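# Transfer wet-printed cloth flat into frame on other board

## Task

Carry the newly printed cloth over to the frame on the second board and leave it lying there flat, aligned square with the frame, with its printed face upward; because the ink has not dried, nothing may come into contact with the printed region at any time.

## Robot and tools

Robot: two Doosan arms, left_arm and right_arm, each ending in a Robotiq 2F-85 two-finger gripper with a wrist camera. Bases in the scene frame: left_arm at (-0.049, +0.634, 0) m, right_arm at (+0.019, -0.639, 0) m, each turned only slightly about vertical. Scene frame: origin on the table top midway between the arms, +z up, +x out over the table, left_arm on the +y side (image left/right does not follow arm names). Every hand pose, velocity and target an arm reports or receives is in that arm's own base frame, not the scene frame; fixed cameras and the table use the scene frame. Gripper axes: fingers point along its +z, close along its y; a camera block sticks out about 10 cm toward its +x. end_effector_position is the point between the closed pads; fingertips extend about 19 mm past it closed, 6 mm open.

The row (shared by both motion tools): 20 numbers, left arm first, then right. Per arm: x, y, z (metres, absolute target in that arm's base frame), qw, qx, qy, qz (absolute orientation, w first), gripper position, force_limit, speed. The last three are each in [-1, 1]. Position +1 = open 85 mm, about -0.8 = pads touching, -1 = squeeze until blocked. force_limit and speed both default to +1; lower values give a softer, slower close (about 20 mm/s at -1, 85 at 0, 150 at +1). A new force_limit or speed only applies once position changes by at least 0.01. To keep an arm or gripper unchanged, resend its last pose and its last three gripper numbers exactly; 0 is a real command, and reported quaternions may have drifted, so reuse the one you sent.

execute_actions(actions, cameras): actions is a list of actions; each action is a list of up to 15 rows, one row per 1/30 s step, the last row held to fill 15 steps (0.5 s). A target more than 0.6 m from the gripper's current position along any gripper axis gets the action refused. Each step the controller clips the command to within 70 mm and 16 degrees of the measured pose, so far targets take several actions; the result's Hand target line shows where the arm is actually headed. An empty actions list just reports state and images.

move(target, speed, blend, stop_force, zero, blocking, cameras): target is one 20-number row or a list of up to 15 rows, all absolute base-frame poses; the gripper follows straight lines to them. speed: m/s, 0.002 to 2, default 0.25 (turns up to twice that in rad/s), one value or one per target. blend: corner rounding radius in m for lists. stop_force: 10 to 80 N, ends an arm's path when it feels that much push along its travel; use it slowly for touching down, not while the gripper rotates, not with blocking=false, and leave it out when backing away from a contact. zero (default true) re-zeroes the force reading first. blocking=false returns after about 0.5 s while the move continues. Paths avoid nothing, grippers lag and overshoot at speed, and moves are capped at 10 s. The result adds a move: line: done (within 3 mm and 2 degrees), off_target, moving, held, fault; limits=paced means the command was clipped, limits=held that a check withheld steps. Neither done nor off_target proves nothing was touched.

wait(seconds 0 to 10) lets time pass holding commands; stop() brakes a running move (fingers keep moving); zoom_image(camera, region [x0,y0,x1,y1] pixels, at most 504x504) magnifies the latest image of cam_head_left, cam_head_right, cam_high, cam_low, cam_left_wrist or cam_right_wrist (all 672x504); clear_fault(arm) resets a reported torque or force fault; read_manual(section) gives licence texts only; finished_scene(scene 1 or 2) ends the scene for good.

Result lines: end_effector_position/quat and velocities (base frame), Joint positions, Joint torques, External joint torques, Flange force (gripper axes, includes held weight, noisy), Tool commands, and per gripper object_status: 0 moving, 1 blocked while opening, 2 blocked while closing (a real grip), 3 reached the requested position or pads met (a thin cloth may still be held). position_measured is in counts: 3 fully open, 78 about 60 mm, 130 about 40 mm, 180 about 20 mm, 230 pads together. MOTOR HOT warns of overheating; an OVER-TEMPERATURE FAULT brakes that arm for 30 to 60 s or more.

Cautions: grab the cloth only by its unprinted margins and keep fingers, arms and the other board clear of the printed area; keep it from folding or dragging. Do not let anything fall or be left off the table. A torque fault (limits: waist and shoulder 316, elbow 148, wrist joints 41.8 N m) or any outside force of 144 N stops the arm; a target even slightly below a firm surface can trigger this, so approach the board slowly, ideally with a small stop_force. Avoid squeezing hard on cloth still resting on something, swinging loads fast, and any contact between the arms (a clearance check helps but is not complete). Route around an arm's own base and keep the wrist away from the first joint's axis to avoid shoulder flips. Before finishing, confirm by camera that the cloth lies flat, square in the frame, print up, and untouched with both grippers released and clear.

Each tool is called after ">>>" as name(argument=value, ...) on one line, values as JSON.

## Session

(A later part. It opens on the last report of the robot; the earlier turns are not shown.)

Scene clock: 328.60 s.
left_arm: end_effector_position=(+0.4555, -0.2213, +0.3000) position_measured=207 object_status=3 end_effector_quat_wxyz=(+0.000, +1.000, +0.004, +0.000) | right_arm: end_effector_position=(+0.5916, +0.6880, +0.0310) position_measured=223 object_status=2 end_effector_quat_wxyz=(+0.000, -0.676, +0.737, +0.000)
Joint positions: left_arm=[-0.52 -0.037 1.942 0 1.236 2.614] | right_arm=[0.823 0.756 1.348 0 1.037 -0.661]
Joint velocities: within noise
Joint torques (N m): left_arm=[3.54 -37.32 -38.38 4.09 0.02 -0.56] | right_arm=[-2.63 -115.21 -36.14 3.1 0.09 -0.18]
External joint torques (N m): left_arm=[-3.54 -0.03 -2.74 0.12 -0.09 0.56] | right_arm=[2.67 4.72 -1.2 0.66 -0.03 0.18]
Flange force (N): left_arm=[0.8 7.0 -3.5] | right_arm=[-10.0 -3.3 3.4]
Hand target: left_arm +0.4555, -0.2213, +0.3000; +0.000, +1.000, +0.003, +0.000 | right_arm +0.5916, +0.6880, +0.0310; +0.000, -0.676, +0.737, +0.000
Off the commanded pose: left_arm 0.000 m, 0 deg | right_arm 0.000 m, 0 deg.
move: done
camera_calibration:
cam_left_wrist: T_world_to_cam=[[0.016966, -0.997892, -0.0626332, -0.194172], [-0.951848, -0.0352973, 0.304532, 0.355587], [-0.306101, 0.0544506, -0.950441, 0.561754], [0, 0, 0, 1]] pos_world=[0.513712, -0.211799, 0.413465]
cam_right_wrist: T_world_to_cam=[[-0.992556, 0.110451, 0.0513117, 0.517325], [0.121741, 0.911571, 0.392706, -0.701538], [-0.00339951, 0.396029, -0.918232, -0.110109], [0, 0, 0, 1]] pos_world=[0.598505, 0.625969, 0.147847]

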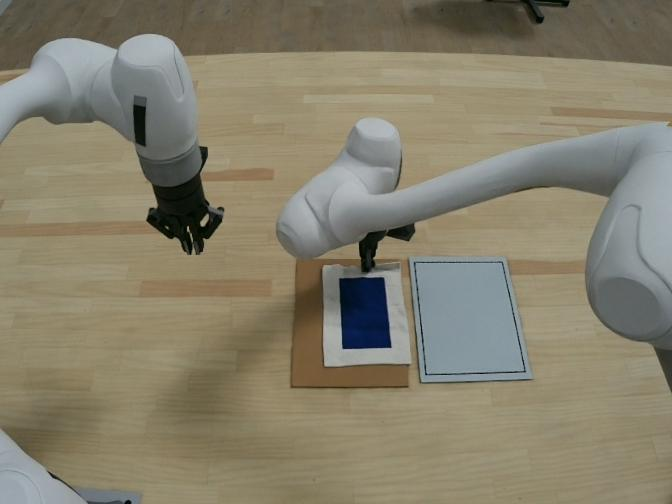

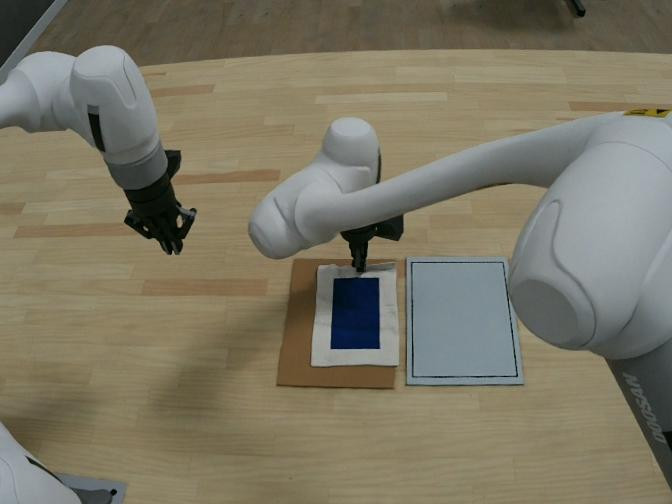

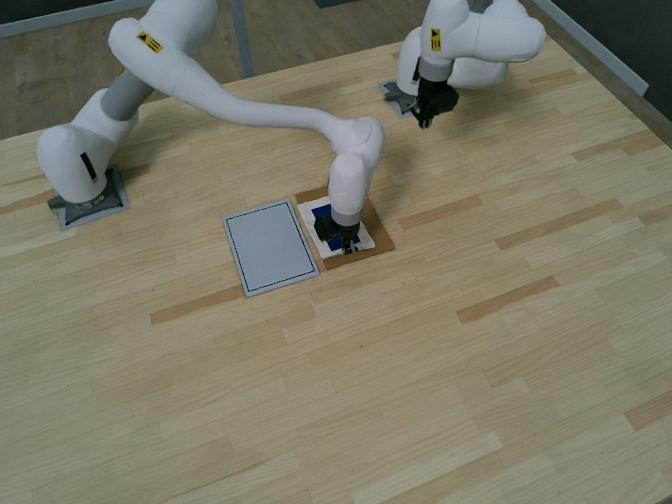

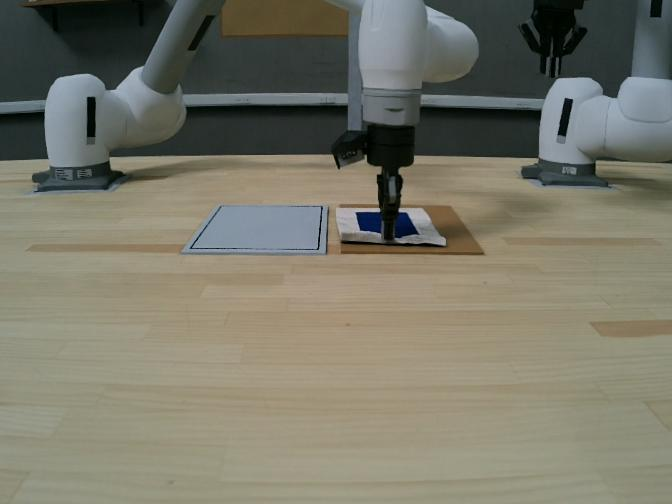

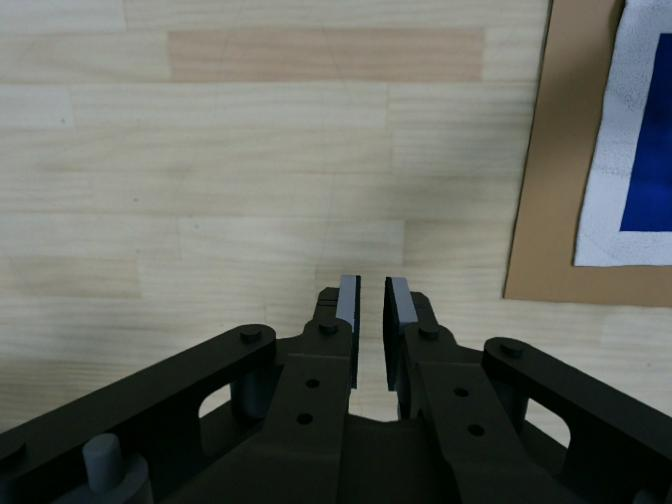

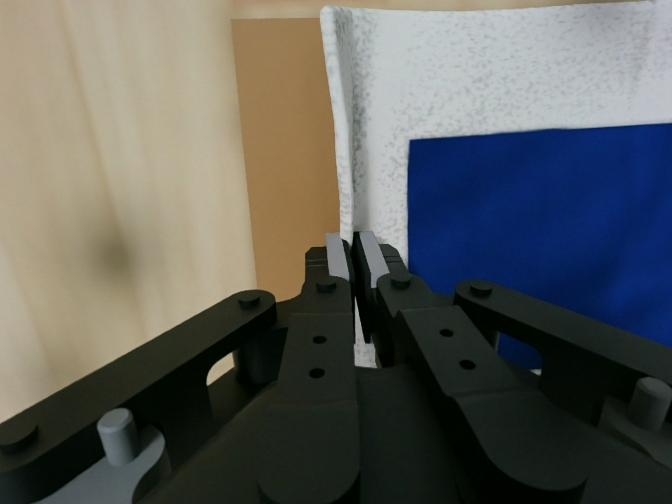

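>>> move(target=[[0.4555,-0.2213,0.3,0,1,0.0035,0,-0.62,-0.6,-1,0.5906,0.688,0.029,0,-0.6757,0.7372,0,-1,-0.6,-1],[0.4555,-0.2213,0.3,0,1,0.0035,0,-0.62,-0.6,-1,0.5906,0.688,0.029,0,-0.6757,0.7372,0,-0.62,-0.6,-1],[0.4555,-0.2213,0.3,0,1,0.0035,0,-0.62,-0.6,-1,0.5906,0.688,0.05,0,-0.6757,0.7372,0,-0.62,-0.6,-1],[0.4555,-0.2213,0.3,0,1,0.0035,0,-0.62,-0.6,-1,0.5906,0.688,0.15,0,-0.6757,0.7372,0,-0.62,-0.6,-1],[0.4555,-0.2213,0.3,0,1,0.0035,0,-0.62,-0.6,-1,0.5,0.5,0.25,0,-0.6757,0.7372,0,-0.62,-0.6,-1]], speed=[0.02,0.02,0.02,0.15,0.25])

Scene clock: 334.53 s.
left_arm: end_effector_position=(+0.4555, -0.2213, +0.3000) position_measured=207 object_status=3 end_effector_quat_wxyz=(+0.000, +1.000, +0.003, +0.000) | right_arm: end_effector_position=(+0.5000, +0.5000, +0.2499) position_measured=208 object_status=3 end_effector_quat_wxyz=(+0.000, -0.676, +0.737, +0.000)
Joint positions: left_arm=[-0.52 -0.037 1.942 0 1.236 2.614] | right_arm=[0.737 0.305 1.642 0 1.194 -0.747]
Joint velocities: within noise
Joint torques (N m): left_arm=[3.45 -37.31 -38.38 4.07 0.03 -0.57] | right_arm=[-2.6 -77 -39.08 3.37 0.08 -0.16]
External joint torques (N m): left_arm=[-3.4 0.19 -2.67 0.13 -0.1 0.57] | right_arm=[2.64 4.75 -1.25 0.69 -0.04 0.16]
Flange force (N): left_arm=[1.2 6.8 -3.3] | right_arm=[-10.1 -3.3 1.5]
Hand target: left_arm +0.4555, -0.2213, +0.3000; +0.000, +1.000, +0.003, +0.000 | right_arm +0.5000, +0.5000, +0.2500; +0.000, -0.676, +0.737, +0.000
Off the commanded pose: left_arm 0.000 m, 0 deg | right_arm 0.000 m, 0 deg.
move: done
camera_calibration:
cam_left_wrist: T_world_to_cam=[[0.016966, -0.997892, -0.0626332, -0.194172], [-0.951848, -0.0352973, 0.304532, 0.355587], [-0.306101, 0.0544506, -0.950441, 0.561754], [0, 0, 0, 1]] pos_world=[0.513712, -0.211799, 0.413465]
cam_right_wrist: T_world_to_cam=[[-0.992568, 0.110332, 0.0513392, 0.435988], [0.121641, 0.911674, 0.392497, -0.604893], [-0.00349987, 0.395825, -0.918319, 0.165207], [0, 0, 0, 1]] pos_world=[0.506905, 0.437969, 0.366748]

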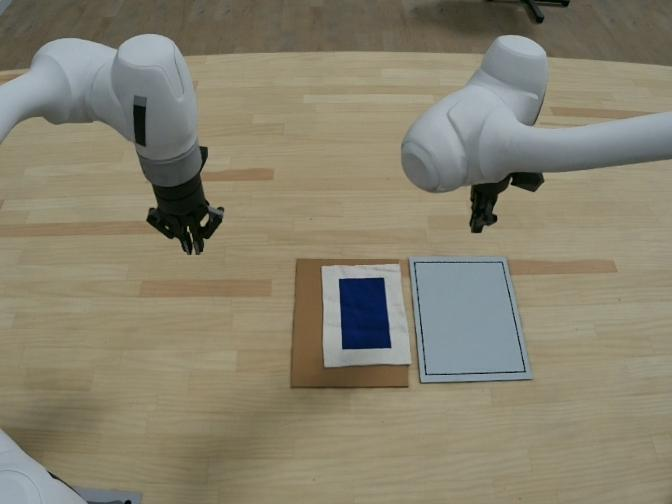

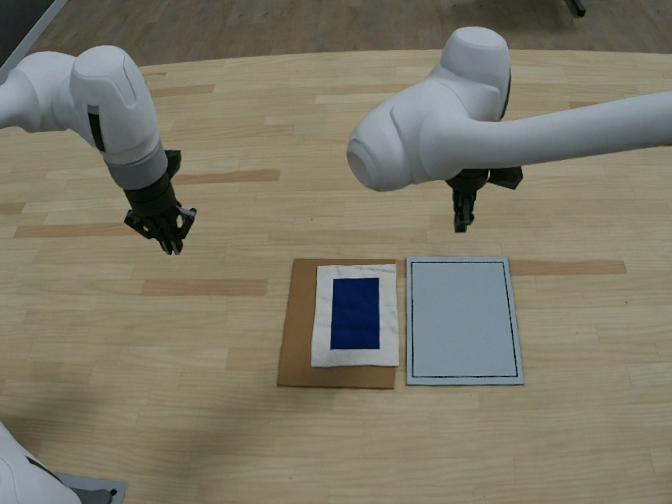

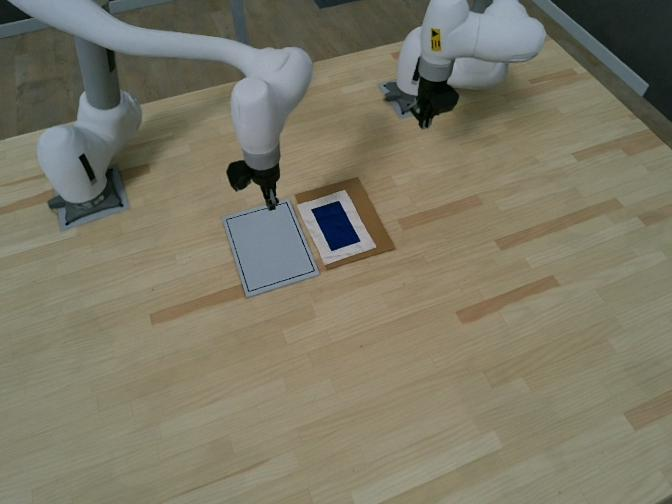

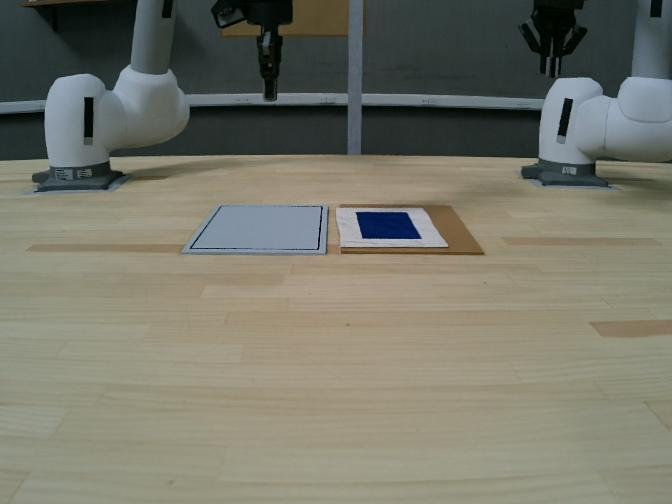

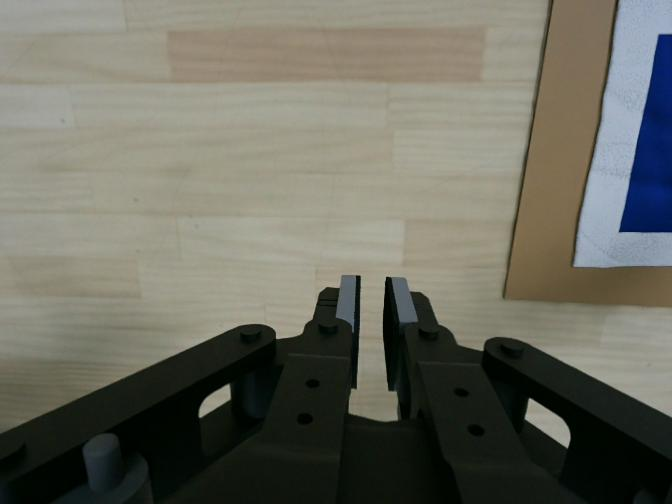

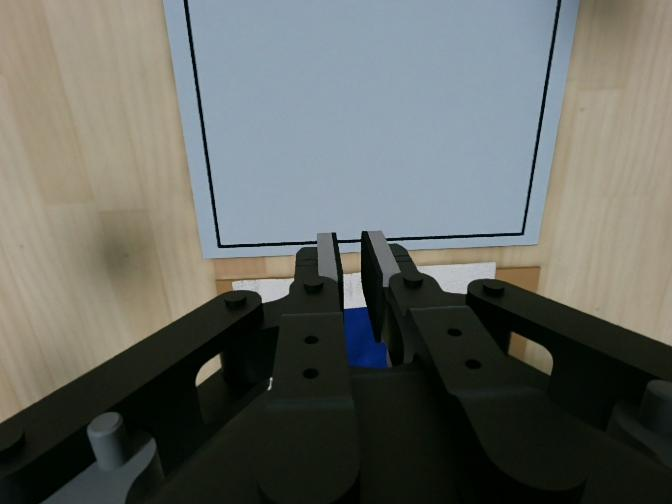

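>>> zoom_image(camera="cam_high", region=[210, 170, 410, 320])

>>> zoom_image(camera="cam_head_right", region=[270, 240, 540, 400])

Scaled by 2.520 from the camera's 672x504 image, which has a finer 960x720 frame.

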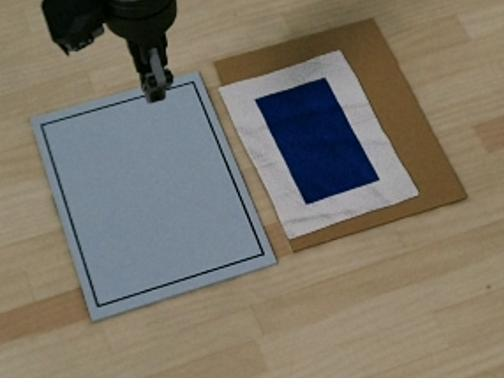

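Scaled by 1.867 from the camera's 672x504 image, which has a finer 960x720 frame.

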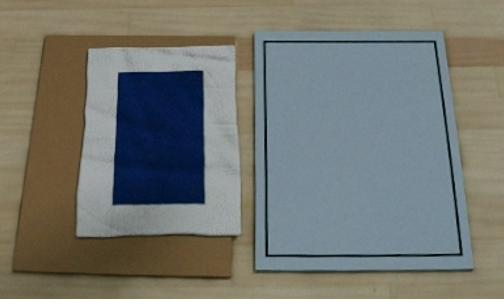

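>>> move(target=[[0.4555,-0.2213,0.3,0,1,0.0035,0,-0.62,-0.6,-1,0.4793,0.60,0.20,0,-0.0323,-0.9995,0,-0.38,-0.6,-1],[0.4555,-0.2213,0.3,0,1,0.0035,0,-0.62,-0.6,-1,0.4793,0.6278,0.08,0,-0.0323,-0.9995,0,-0.38,-0.6,-1]], cameras=["cam_right_wrist","cam_high"], speed=0.2)

>>> zoom_image(camera="cam_right_wrist", region=[200, 150, 500, 375])

Scene clock: 349.93 s.
left_arm: end_effector_position=(+0.4555, -0.2213, +0.3000) position_measured=207 object_status=3 end_effector_quat_wxyz=(+0.000, +1.000, +0.003, +0.000) | right_arm: end_effector_position=(+0.4792, +0.6277, +0.0800) position_measured=177 object_status=3 end_effector_quat_wxyz=(+0.000, +0.032, +0.999, +0.000)
Joint positions: left_arm=[-0.52 -0.037 1.942 0 1.236 2.614] | right_arm=[0.875 0.552 1.611 0 0.979 0.94]
Joint velocities: within noise
Joint torques (N m): left_arm=[3.69 -37.27 -38.36 4.07 0.03 -0.59] | right_arm=[-2.46 -96.26 -35.13 3.05 0.09 -0.19]
External joint torques (N m): left_arm=[-3.68 0.4 -2.61 0.13 -0.11 0.59] | right_arm=[2.7 4.13 -0.84 0.66 -0.05 0.19]
Flange force (N): left_arm=[1.2 7.4 -3.1] | right_arm=[-1.1 8.3 3.3]
Hand target: left_arm +0.4555, -0.2213, +0.3000; +0.000, +1.000, +0.003, +0.000 | right_arm +0.4793, +0.6278, +0.0800; +0.000, +0.032, +0.999, +0.000
Off the commanded pose: left_arm 0.000 m, 0 deg | right_arm 0.000 m, 0 deg.
move: done
camera_calibration:
cam_right_wrist: T_world_to_cam=[[0.0881676, 0.994781, 0.0513458, -0.663138], [0.914059, -0.101284, 0.392731, -0.396087], [0.395882, 0.012307, -0.918219, 0.00788733], [0, 0, 0, 1]] pos_world=[0.417392, 0.619463, 0.196847]
Images, in order (width x height): cam_high 672x504, cam_right_wrist 672x504.

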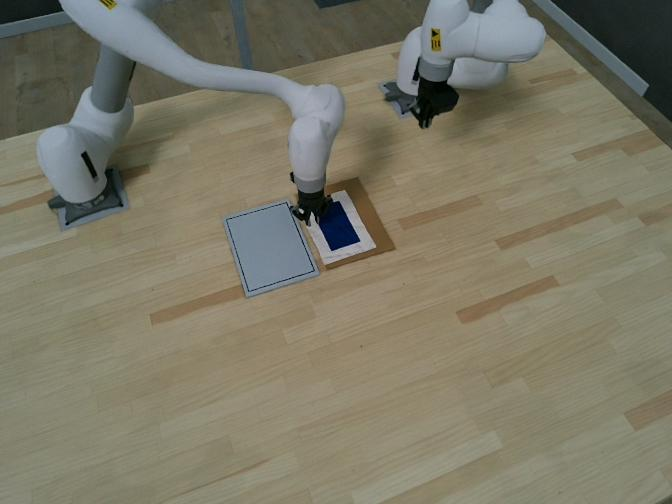

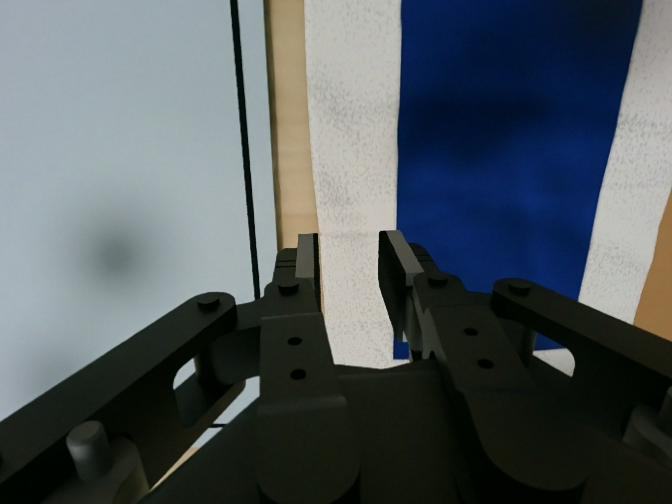

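Scaled by 1.680 from the camera's 672x504 image, which has a finer 960x720 frame.

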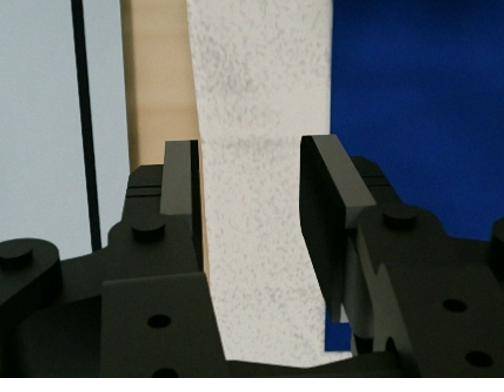

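>>> move(target=[0.4555,-0.2213,0.3,0,1,0.0035,0,-0.62,-0.6,-1,0.4793,0.6243,0.034,0,-0.0323,-0.9995,0,-0.38,-0.6,-1], cameras=["cam_right_wrist"], speed=0.1)

>>> move(target=[0.4555,-0.2213,0.3,0,1,0.0035,0,-0.62,-0.6,-1,0.4793,0.6243,0.018,0,-0.0323,-0.9995,0,-0.38,-0.6,-1], cameras=["cam_right_wrist"], speed=0.005, stop_force=10)

>>> zoom_image(camera="cam_right_wrist", region=[200, 150, 500, 375])

Scene clock: 352.83 s.
left_arm: end_effector_position=(+0.4555, -0.2213, +0.3000) position_measured=207 object_status=3 end_effector_quat_wxyz=(+0.000, +1.000, +0.003, +0.000) | right_arm: end_effector_position=(+0.4793, +0.6243, +0.0340) position_measured=177 object_status=3 end_effector_quat_wxyz=(+0.000, +0.032, +0.999, +0.000)
Joint positions: left_arm=[-0.52 -0.037 1.942 0 1.236 2.614] | right_arm=[0.872 0.592 1.643 0 0.907 0.937]
Joint velocities: within noise
Joint torques (N m): left_arm=[3.55 -37.6 -38.37 4.09 0.04 -0.6] | right_arm=[-2.63 -98.31 -32.99 2.87 0.08 -0.17]
External joint torques (N m): left_arm=[-3.52 0.53 -2.64 0.11 -0.11 0.6] | right_arm=[2.56 4.92 -1.02 0.64 -0.03 0.17]
Flange force (N): left_arm=[1.6 7.2 -3.0] | right_arm=[-2.0 9.2 4.5]
Hand target: left_arm +0.4555, -0.2213, +0.3000; +0.000, +1.000, +0.003, +0.000 | right_arm +0.4793, +0.6243, +0.0340; +0.000, +0.032, +0.999, +0.000
Off the commanded pose: left_arm 0.000 m, 0 deg | right_arm 0.000 m, 0 deg.
move: done
camera_calibration:
cam_right_wrist: T_world_to_cam=[[0.0881313, 0.99478, 0.0514384, -0.657401], [0.914063, -0.101287, 0.392721, -0.378456], [0.395881, 0.012407, -0.918218, -0.0344101], [0, 0, 0, 1]] pos_world=[0.417492, 0.616063, 0.150847]
Images, in order (width x height): cam_right_wrist 672x504.

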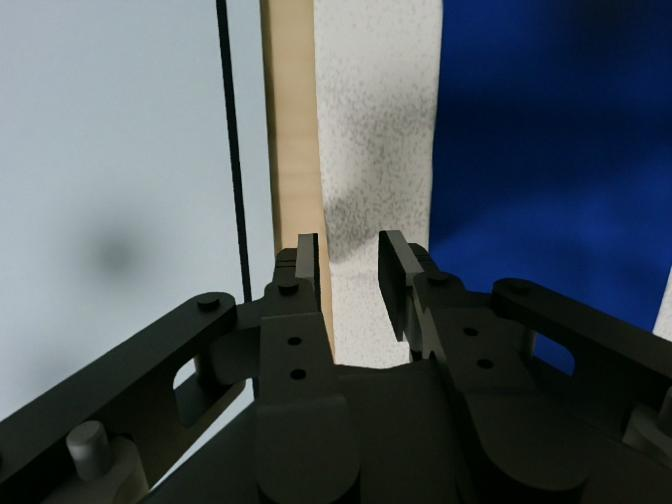

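Scene clock: 354.93 s.
left_arm: end_effector_position=(+0.4555, -0.2213, +0.3000) position_measured=207 object_status=3 end_effector_quat_wxyz=(+0.000, +1.000, +0.003, +0.000) | right_arm: end_effector_position=(+0.4793, +0.6243, +0.0264) position_measured=177 object_status=3 end_effector_quat_wxyz=(+0.000, +0.032, +0.999, +0.000)
Joint positions: left_arm=[-0.52 -0.037 1.942 0 1.236 2.614] | right_arm=[0.872 0.6 1.646 0 0.895 0.937]
Joint velocities: within noise
Joint torques (N m): left_arm=[3.33 -37.26 -38.26 4.08 0.01 -0.53] | right_arm=[-2.74 -86.92 -26.92 2.76 -0.04 -0.16]
External joint torques (N m): left_arm=[-3.37 0.1 -2.8 0.12 -0.09 0.53] | right_arm=[3.02 -6.94 -6.85 0.73 0.08 0.16]
Flange force (N): left_arm=[1.3 6.9 -3.6] | right_arm=[-0.6 8.1 -10.4]
Hand target: left_arm +0.4555, -0.2213, +0.3000; +0.000, +1.000, +0.003, +0.000 | right_arm +0.4793, +0.6243, +0.0265; +0.000, +0.032, +0.999, +0.000
Off the commanded pose: left_arm 0.000 m, 0 deg | right_arm 0.008 m, 0 deg.
move: contact (right_arm)
camera_calibration:
cam_right_wrist: T_world_to_cam=[[0.0882176, 0.99477, 0.0514904, -0.657047], [0.914003, -0.101389, 0.392835, -0.3754], [0.396001, 0.0124074, -0.918166, -0.0414465], [0, 0, 0, 1]] pos_world=[0.417492, 0.616063, 0.143247]
Images, in order (width x height): cam_right_wrist 672x504.

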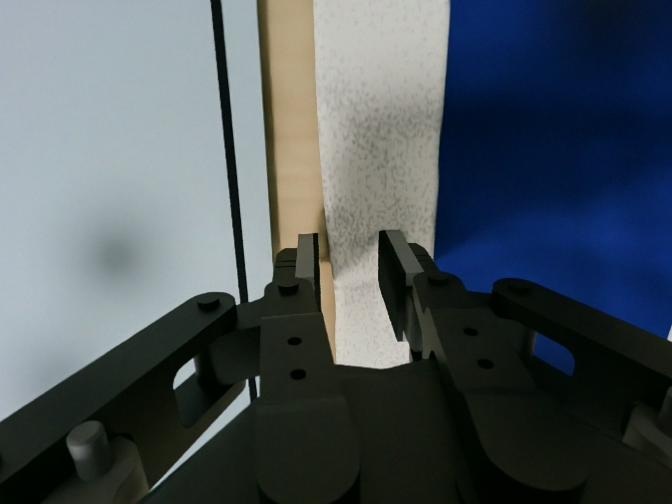

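Scaled by 1.680 from the camera's 672x504 image, which has a finer 960x720 frame.

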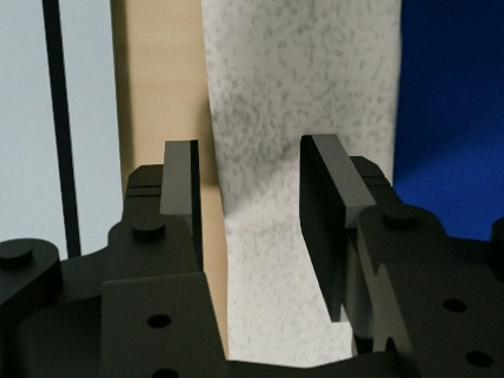

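>>> move(target=[0.4555,-0.2213,0.3,0,1,0.0035,0,-0.62,-0.6,-1,0.4793,0.6273,0.03,0,-0.0323,-0.9995,0,-0.38,-0.6,-1], cameras=[], speed=0.05)

>>> move(target=[0.4555,-0.2213,0.3,0,1,0.0035,0,-0.62,-0.6,-1,0.4793,0.6273,0.018,0,-0.0323,-0.9995,0,-0.38,-0.6,-1], cameras=[], speed=0.005, stop_force=10)

>>> move(target=[0.4555,-0.2213,0.3,0,1,0.0035,0,-0.62,-0.6,-1,0.4793,0.6273,0.0266,0,-0.0323,-0.9995,0,-1,-0.6,-1], cameras=["cam_right_wrist"], speed=0.02)

Scene clock: 357.77 s.
left_arm: end_effector_position=(+0.4555, -0.2213, +0.3000) position_measured=207 object_status=3 end_effector_quat_wxyz=(+0.000, +1.000, +0.003, +0.000) | right_arm: end_effector_position=(+0.4793, +0.6273, +0.0300) position_measured=177 object_status=3 end_effector_quat_wxyz=(+0.000, +0.032, +0.999, +0.000)
Joint positions: left_arm=[-0.52 -0.037 1.942 0 1.236 2.614] | right_arm=[0.875 0.599 1.639 0 0.903 0.939]
Joint velocities: within noise
Joint torques (N m): left_arm=[3.65 -37.12 -38.34 4.08 0.04 -0.57] | right_arm=[-2.75 -98.85 -32.81 2.86 0.07 -0.2]
External joint torques (N m): left_arm=[-3.55 -0.26 -2.74 0.13 -0.11 0.56] | right_arm=[2.8 5.01 -1.11 0.64 -0.03 0.2]
Flange force (N): left_arm=[0.5 6.8 -3.6] | right_arm=[-1.9 9.6 4.5]
Hand target: left_arm +0.4555, -0.2213, +0.3000; +0.000, +1.000, +0.003, +0.000 | right_arm +0.4793, +0.6273, +0.0300; +0.000, +0.032, +0.999, +0.000
Off the commanded pose: left_arm 0.000 m, 0 deg | right_arm 0.000 m, 0 deg.
move: done
No camera images: "cameras" was empty.

Scene clock: 359.07 s.
left_arm: end_effector_position=(+0.4555, -0.2213, +0.3000) position_measured=207 object_status=3 end_effector_quat_wxyz=(+0.000, +1.000, +0.003, +0.000) | right_arm: end_effector_position=(+0.4793, +0.6274, +0.0264) position_measured=177 object_status=3 end_effector_quat_wxyz=(+0.000, +0.032, +0.999, +0.000)
Joint positions: left_arm=[-0.52 -0.037 1.942 0 1.236 2.614] | right_arm=[0.875 0.603 1.641 0 0.898 0.939]
Joint velocities: within noise
Joint torques (N m): left_arm=[3.4 -37.39 -38.44 4.11 0 -0.56] | right_arm=[-2.74 -86.88 -26.82 2.76 -0.01 -0.18]
External joint torques (N m): left_arm=[-3.48 0.41 -2.62 0.09 -0.08 0.56] | right_arm=[2.79 -7.59 -7.1 0.74 0.05 0.18]
Flange force (N): left_arm=[1.4 7.1 -3.2] | right_arm=[-0.7 7.8 -11.0]
Hand target: left_arm +0.4555, -0.2213, +0.3000; +0.000, +1.000, +0.003, +0.000 | right_arm +0.4793, +0.6273, +0.0264; +0.000, +0.032, +0.999, +0.000
Off the commanded pose: left_arm 0.000 m, 0 deg | right_arm 0.008 m, 0 deg.
move: contact (right_arm)
No camera images: "cameras" was empty.

Scene clock: 360.23 s.
left_arm: end_effector_position=(+0.4555, -0.2213, +0.3000) position_measured=207 object_status=3 end_effector_quat_wxyz=(+0.000, +1.000, +0.003, +0.000) | right_arm: end_effector_position=(+0.4793, +0.6273, +0.0266) position_measured=223 object_status=0 end_effector_quat_wxyz=(+0.000, +0.032, +0.999, +0.000)
Joint positions: left_arm=[-0.52 -0.037 1.942 0 1.236 2.614] | right_arm=[0.875 0.603 1.641 0 0.898 0.939]
Joint velocities: within noise
Joint torques (N m): left_arm=[3.63 -37.03 -38.3 4.07 -0.02 -0.57] | right_arm=[-3.76 -88.02 -25.85 2.51 0.7 -0.18]
External joint torques (N m): left_arm=[-3.75 0.02 -2.73 0.13 -0.05 0.57] | right_arm=[3.78 -6.32 -8.05 0.99 -0.66 0.18]
Flange force (N): left_arm=[0.7 7.4 -3.6] | right_arm=[-1.3 11.0 -9.2]
Hand target: left_arm +0.4555, -0.2213, +0.3000; +0.000, +1.000, +0.003, +0.000 | right_arm +0.4793, +0.6273, +0.0266; +0.000, +0.032, +0.999, +0.000
Off the commanded pose: left_arm 0.000 m, 0 deg | right_arm 0.000 m, 0 deg.
move: done
camera_calibration:
cam_right_wrist: T_world_to_cam=[[0.0881704, 0.994782, 0.0513377, -0.660007], [0.914096, -0.101282, 0.392646, -0.375252], [0.395797, 0.0123078, -0.918256, -0.04114], [0, 0, 0, 1]] pos_world=[0.417492, 0.619063, 0.143447]
Images, in order (width x height): cam_right_wrist 672x504.

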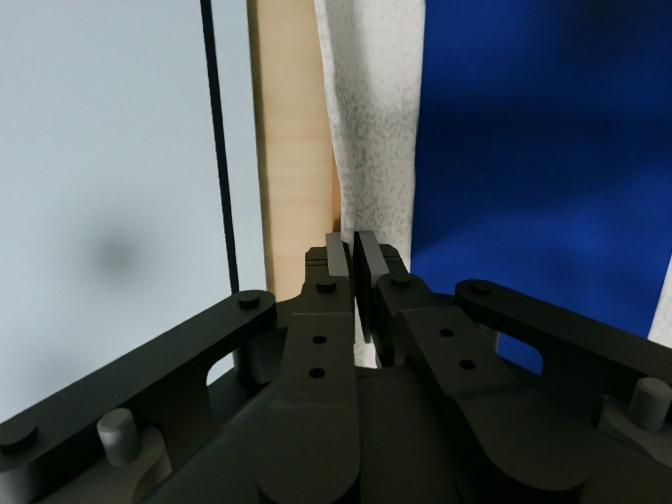

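>>> move(target=[[0.4555,-0.2213,0.3,0,1,0.0035,0,-0.62,-0.6,-1,0.4793,0.6260,0.034,0,-0.0323,-0.9995,0,-1,-0.6,-1],[0.4555,-0.2213,0.3,0,1,0.0035,0,-0.62,-0.6,-1,0.4654,0.518,0.034,0,-0.0393,-0.9992,0,-1,-0.6,-1]], cameras=["cam_head_left","cam_head_right","cam_high","cam_low","cam_right_wrist"], speed=[0.02,0.06])

Scene clock: 364.27 s.
left_arm: end_effector_position=(+0.4555, -0.2213, +0.3000) position_measured=207 object_status=3 end_effector_quat_wxyz=(+0.000, +1.000, +0.003, +0.000) | right_arm: end_effector_position=(+0.4654, +0.5180, +0.0340) position_measured=223 object_status=2 end_effector_quat_wxyz=(+0.000, +0.039, +0.999, +0.000)
Joint positions: left_arm=[-0.52 -0.037 1.942 0 1.236 2.614] | right_arm=[0.789 0.479 1.84 0 0.823 0.868]
Joint velocities: within noise
Joint torques (N m): left_arm=[3.69 -37.2 -38.27 4.09 0.03 -0.58] | right_arm=[-2.81 -85.4 -30.54 2.65 0.09 -0.19]
External joint torques (N m): left_arm=[-3.64 -0.13 -2.78 0.11 -0.1 0.58] | right_arm=[2.54 4.4 -1.31 0.63 -0.05 0.19]
Flange force (N): left_arm=[0.7 7.1 -3.6] | right_arm=[-1.9 9.0 4.4]
Hand target: left_arm +0.4555, -0.2213, +0.3000; +0.000, +1.000, +0.003, +0.000 | right_arm +0.4654, +0.5180, +0.0340; +0.000, +0.039, +0.999, +0.000
Off the commanded pose: left_arm 0.000 m, 0 deg | right_arm 0.000 m, 0 deg.
move: done
camera_calibration:
cam_right_wrist: T_world_to_cam=[[0.102086, 0.993451, 0.0513165, -0.556169], [0.912563, -0.114059, 0.392707, -0.369201], [0.395988, 0.00673957, -0.918231, -0.0247009], [0, 0, 0, 1]] pos_world=[0.403478, 0.510583, 0.150847]
Images, in order (width x height): cam_head_left 672x504, cam_head_right 672x504, cam_high 672x504, cam_low 672x504, cam_right_wrist 672x504.

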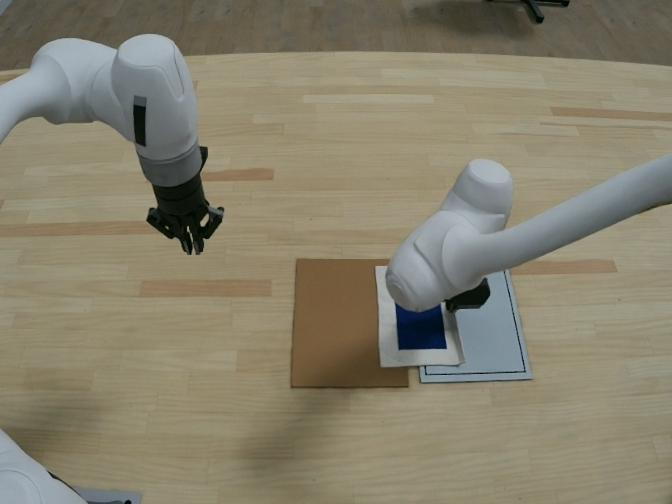

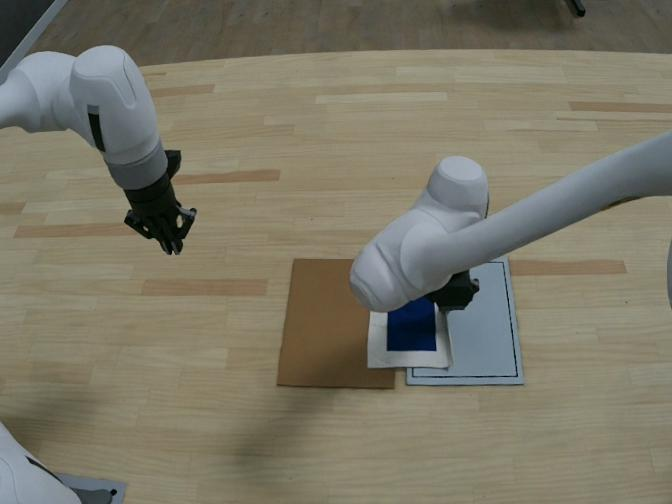

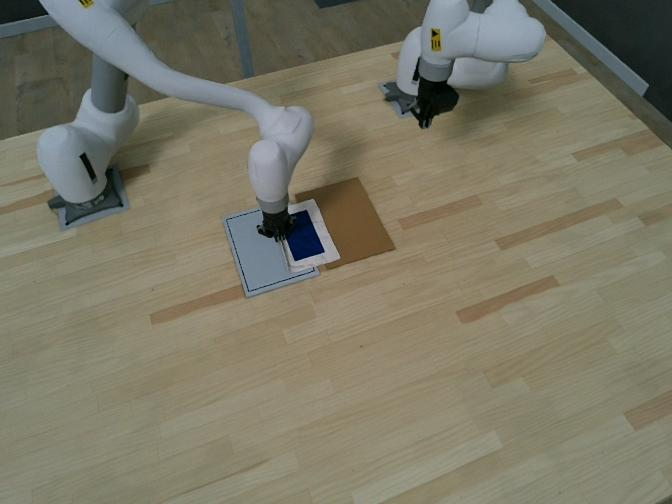

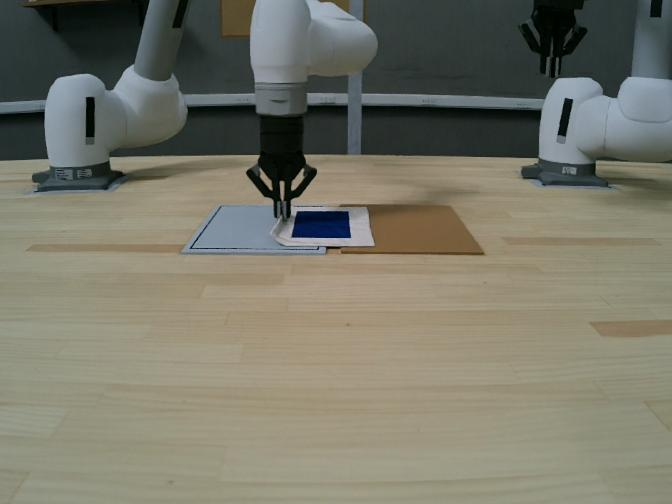

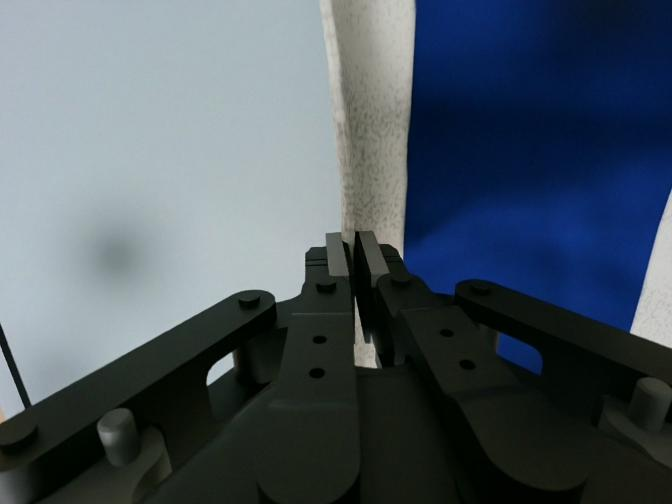

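Working nicely. Continue.

>>> move(target=[0.4555,-0.2213,0.3,0,1,0.0035,0,-0.62,-0.6,-1,0.4517,0.4131,0.034,0,-0.0462,-0.9989,0,-1,-0.6,-1], cameras=["cam_head_left","cam_head_right","cam_high","cam_low","cam_right_wrist"], speed=0.06)

>>> zoom_image(camera="cam_high", region=[190, 180, 370, 315])

>>> zoom_image(camera="cam_head_left", region=[330, 230, 580, 400])

Scene clock: 367.83 s.
left_arm: end_effector_position=(+0.4555, -0.2213, +0.3000) position_measured=207 object_status=3 end_effector_quat_wxyz=(+0.000, +1.000, +0.003, +0.000) | right_arm: end_effector_position=(+0.4517, +0.4131, +0.0340) position_measured=223 object_status=2 end_effector_quat_wxyz=(+0.000, +0.046, +0.999, +0.000)
Joint positions: left_arm=[-0.52 -0.037 1.942 0 1.236 2.614] | right_arm=[0.684 0.376 2.01 0 0.756 0.777]
Joint velocities: within noise
Joint torques (N m): left_arm=[3.46 -37.22 -38.32 4.09 0.05 -0.58] | right_arm=[-2.94 -73.33 -28.48 2.39 0.09 -0.2]
External joint torques (N m): left_arm=[-3.38 -0.07 -2.72 0.12 -0.12 0.58] | right_arm=[2.96 4.74 -1.11 0.66 -0.03 0.2]
Flange force (N): left_arm=[0.9 6.6 -3.5] | right_arm=[-1.7 9.6 5.6]
Hand target: left_arm +0.4555, -0.2213, +0.3000; +0.000, +1.000, +0.003, +0.000 | right_arm +0.4517, +0.4131, +0.0340; +0.000, +0.046, +0.999, +0.000
Off the commanded pose: left_arm 0.000 m, 0 deg | right_arm 0.000 m, 0 deg.
move: done
camera_calibration:
cam_right_wrist: T_world_to_cam=[[0.11577, 0.99195, 0.0513153, -0.456181], [0.910887, -0.126627, 0.392747, -0.362698], [0.396083, 0.00127409, -0.918214, -0.0163473], [0, 0, 0, 1]] pos_world=[0.389664, 0.406602, 0.150847]
Images, in order (width x height): cam_head_left 672x504, cam_head_right 672x504, cam_high 672x504, cam_low 672x504, cam_right_wrist 672x504.

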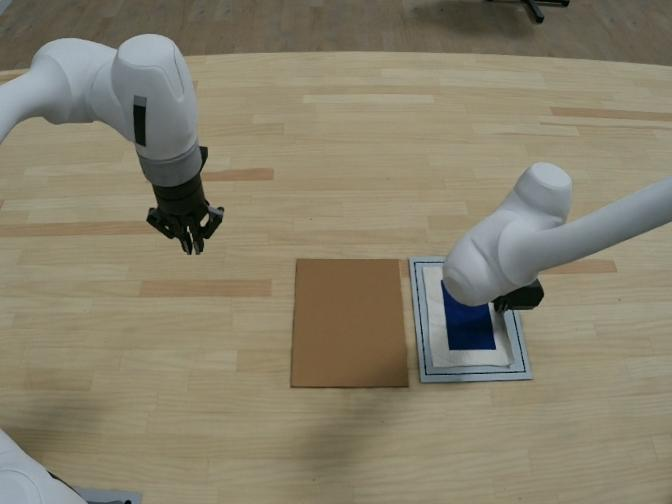

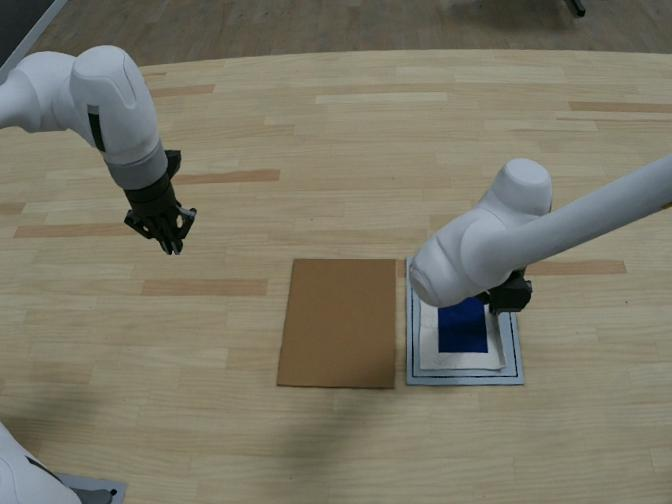

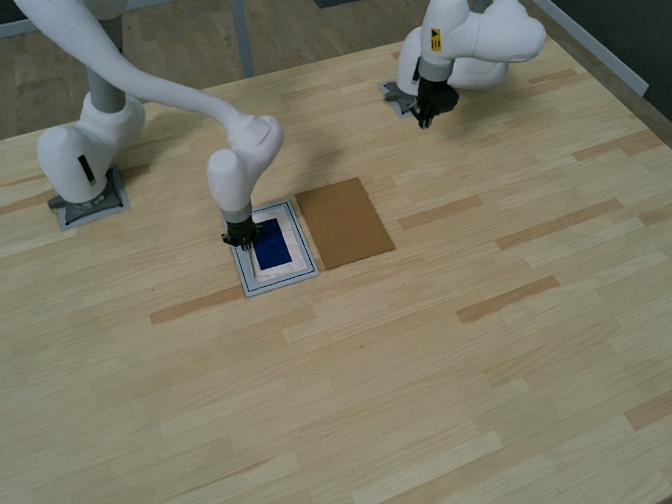

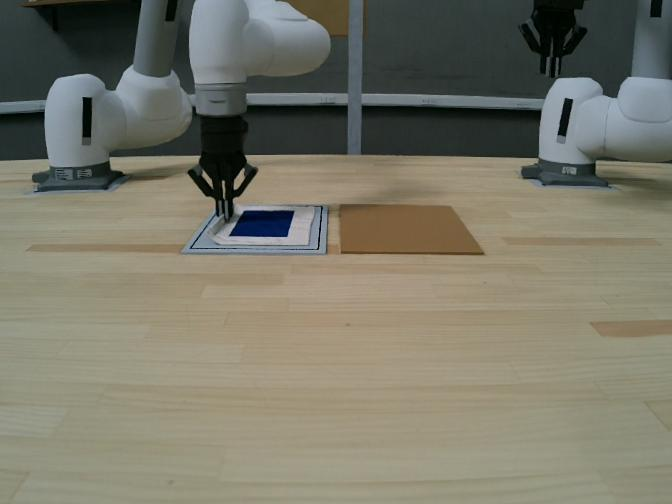

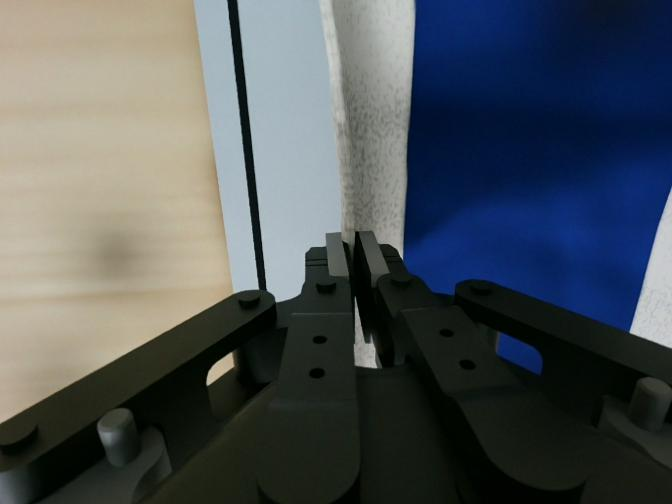

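Scaled by 2.800 from the camera's 672x504 image, which has a finer 960x720 frame.

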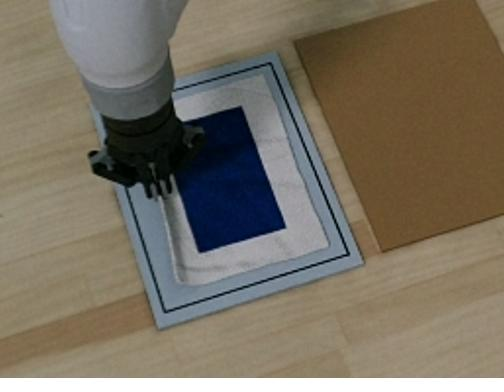

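Scaled by 2.016 from the camera's 672x504 image, which has a finer 960x720 frame.

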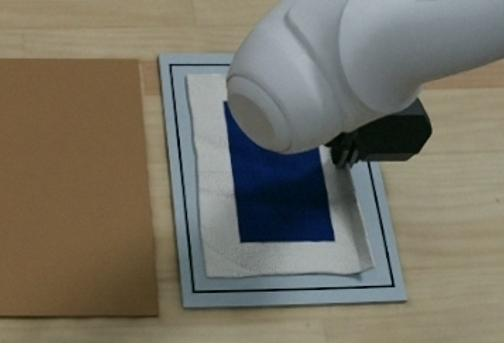

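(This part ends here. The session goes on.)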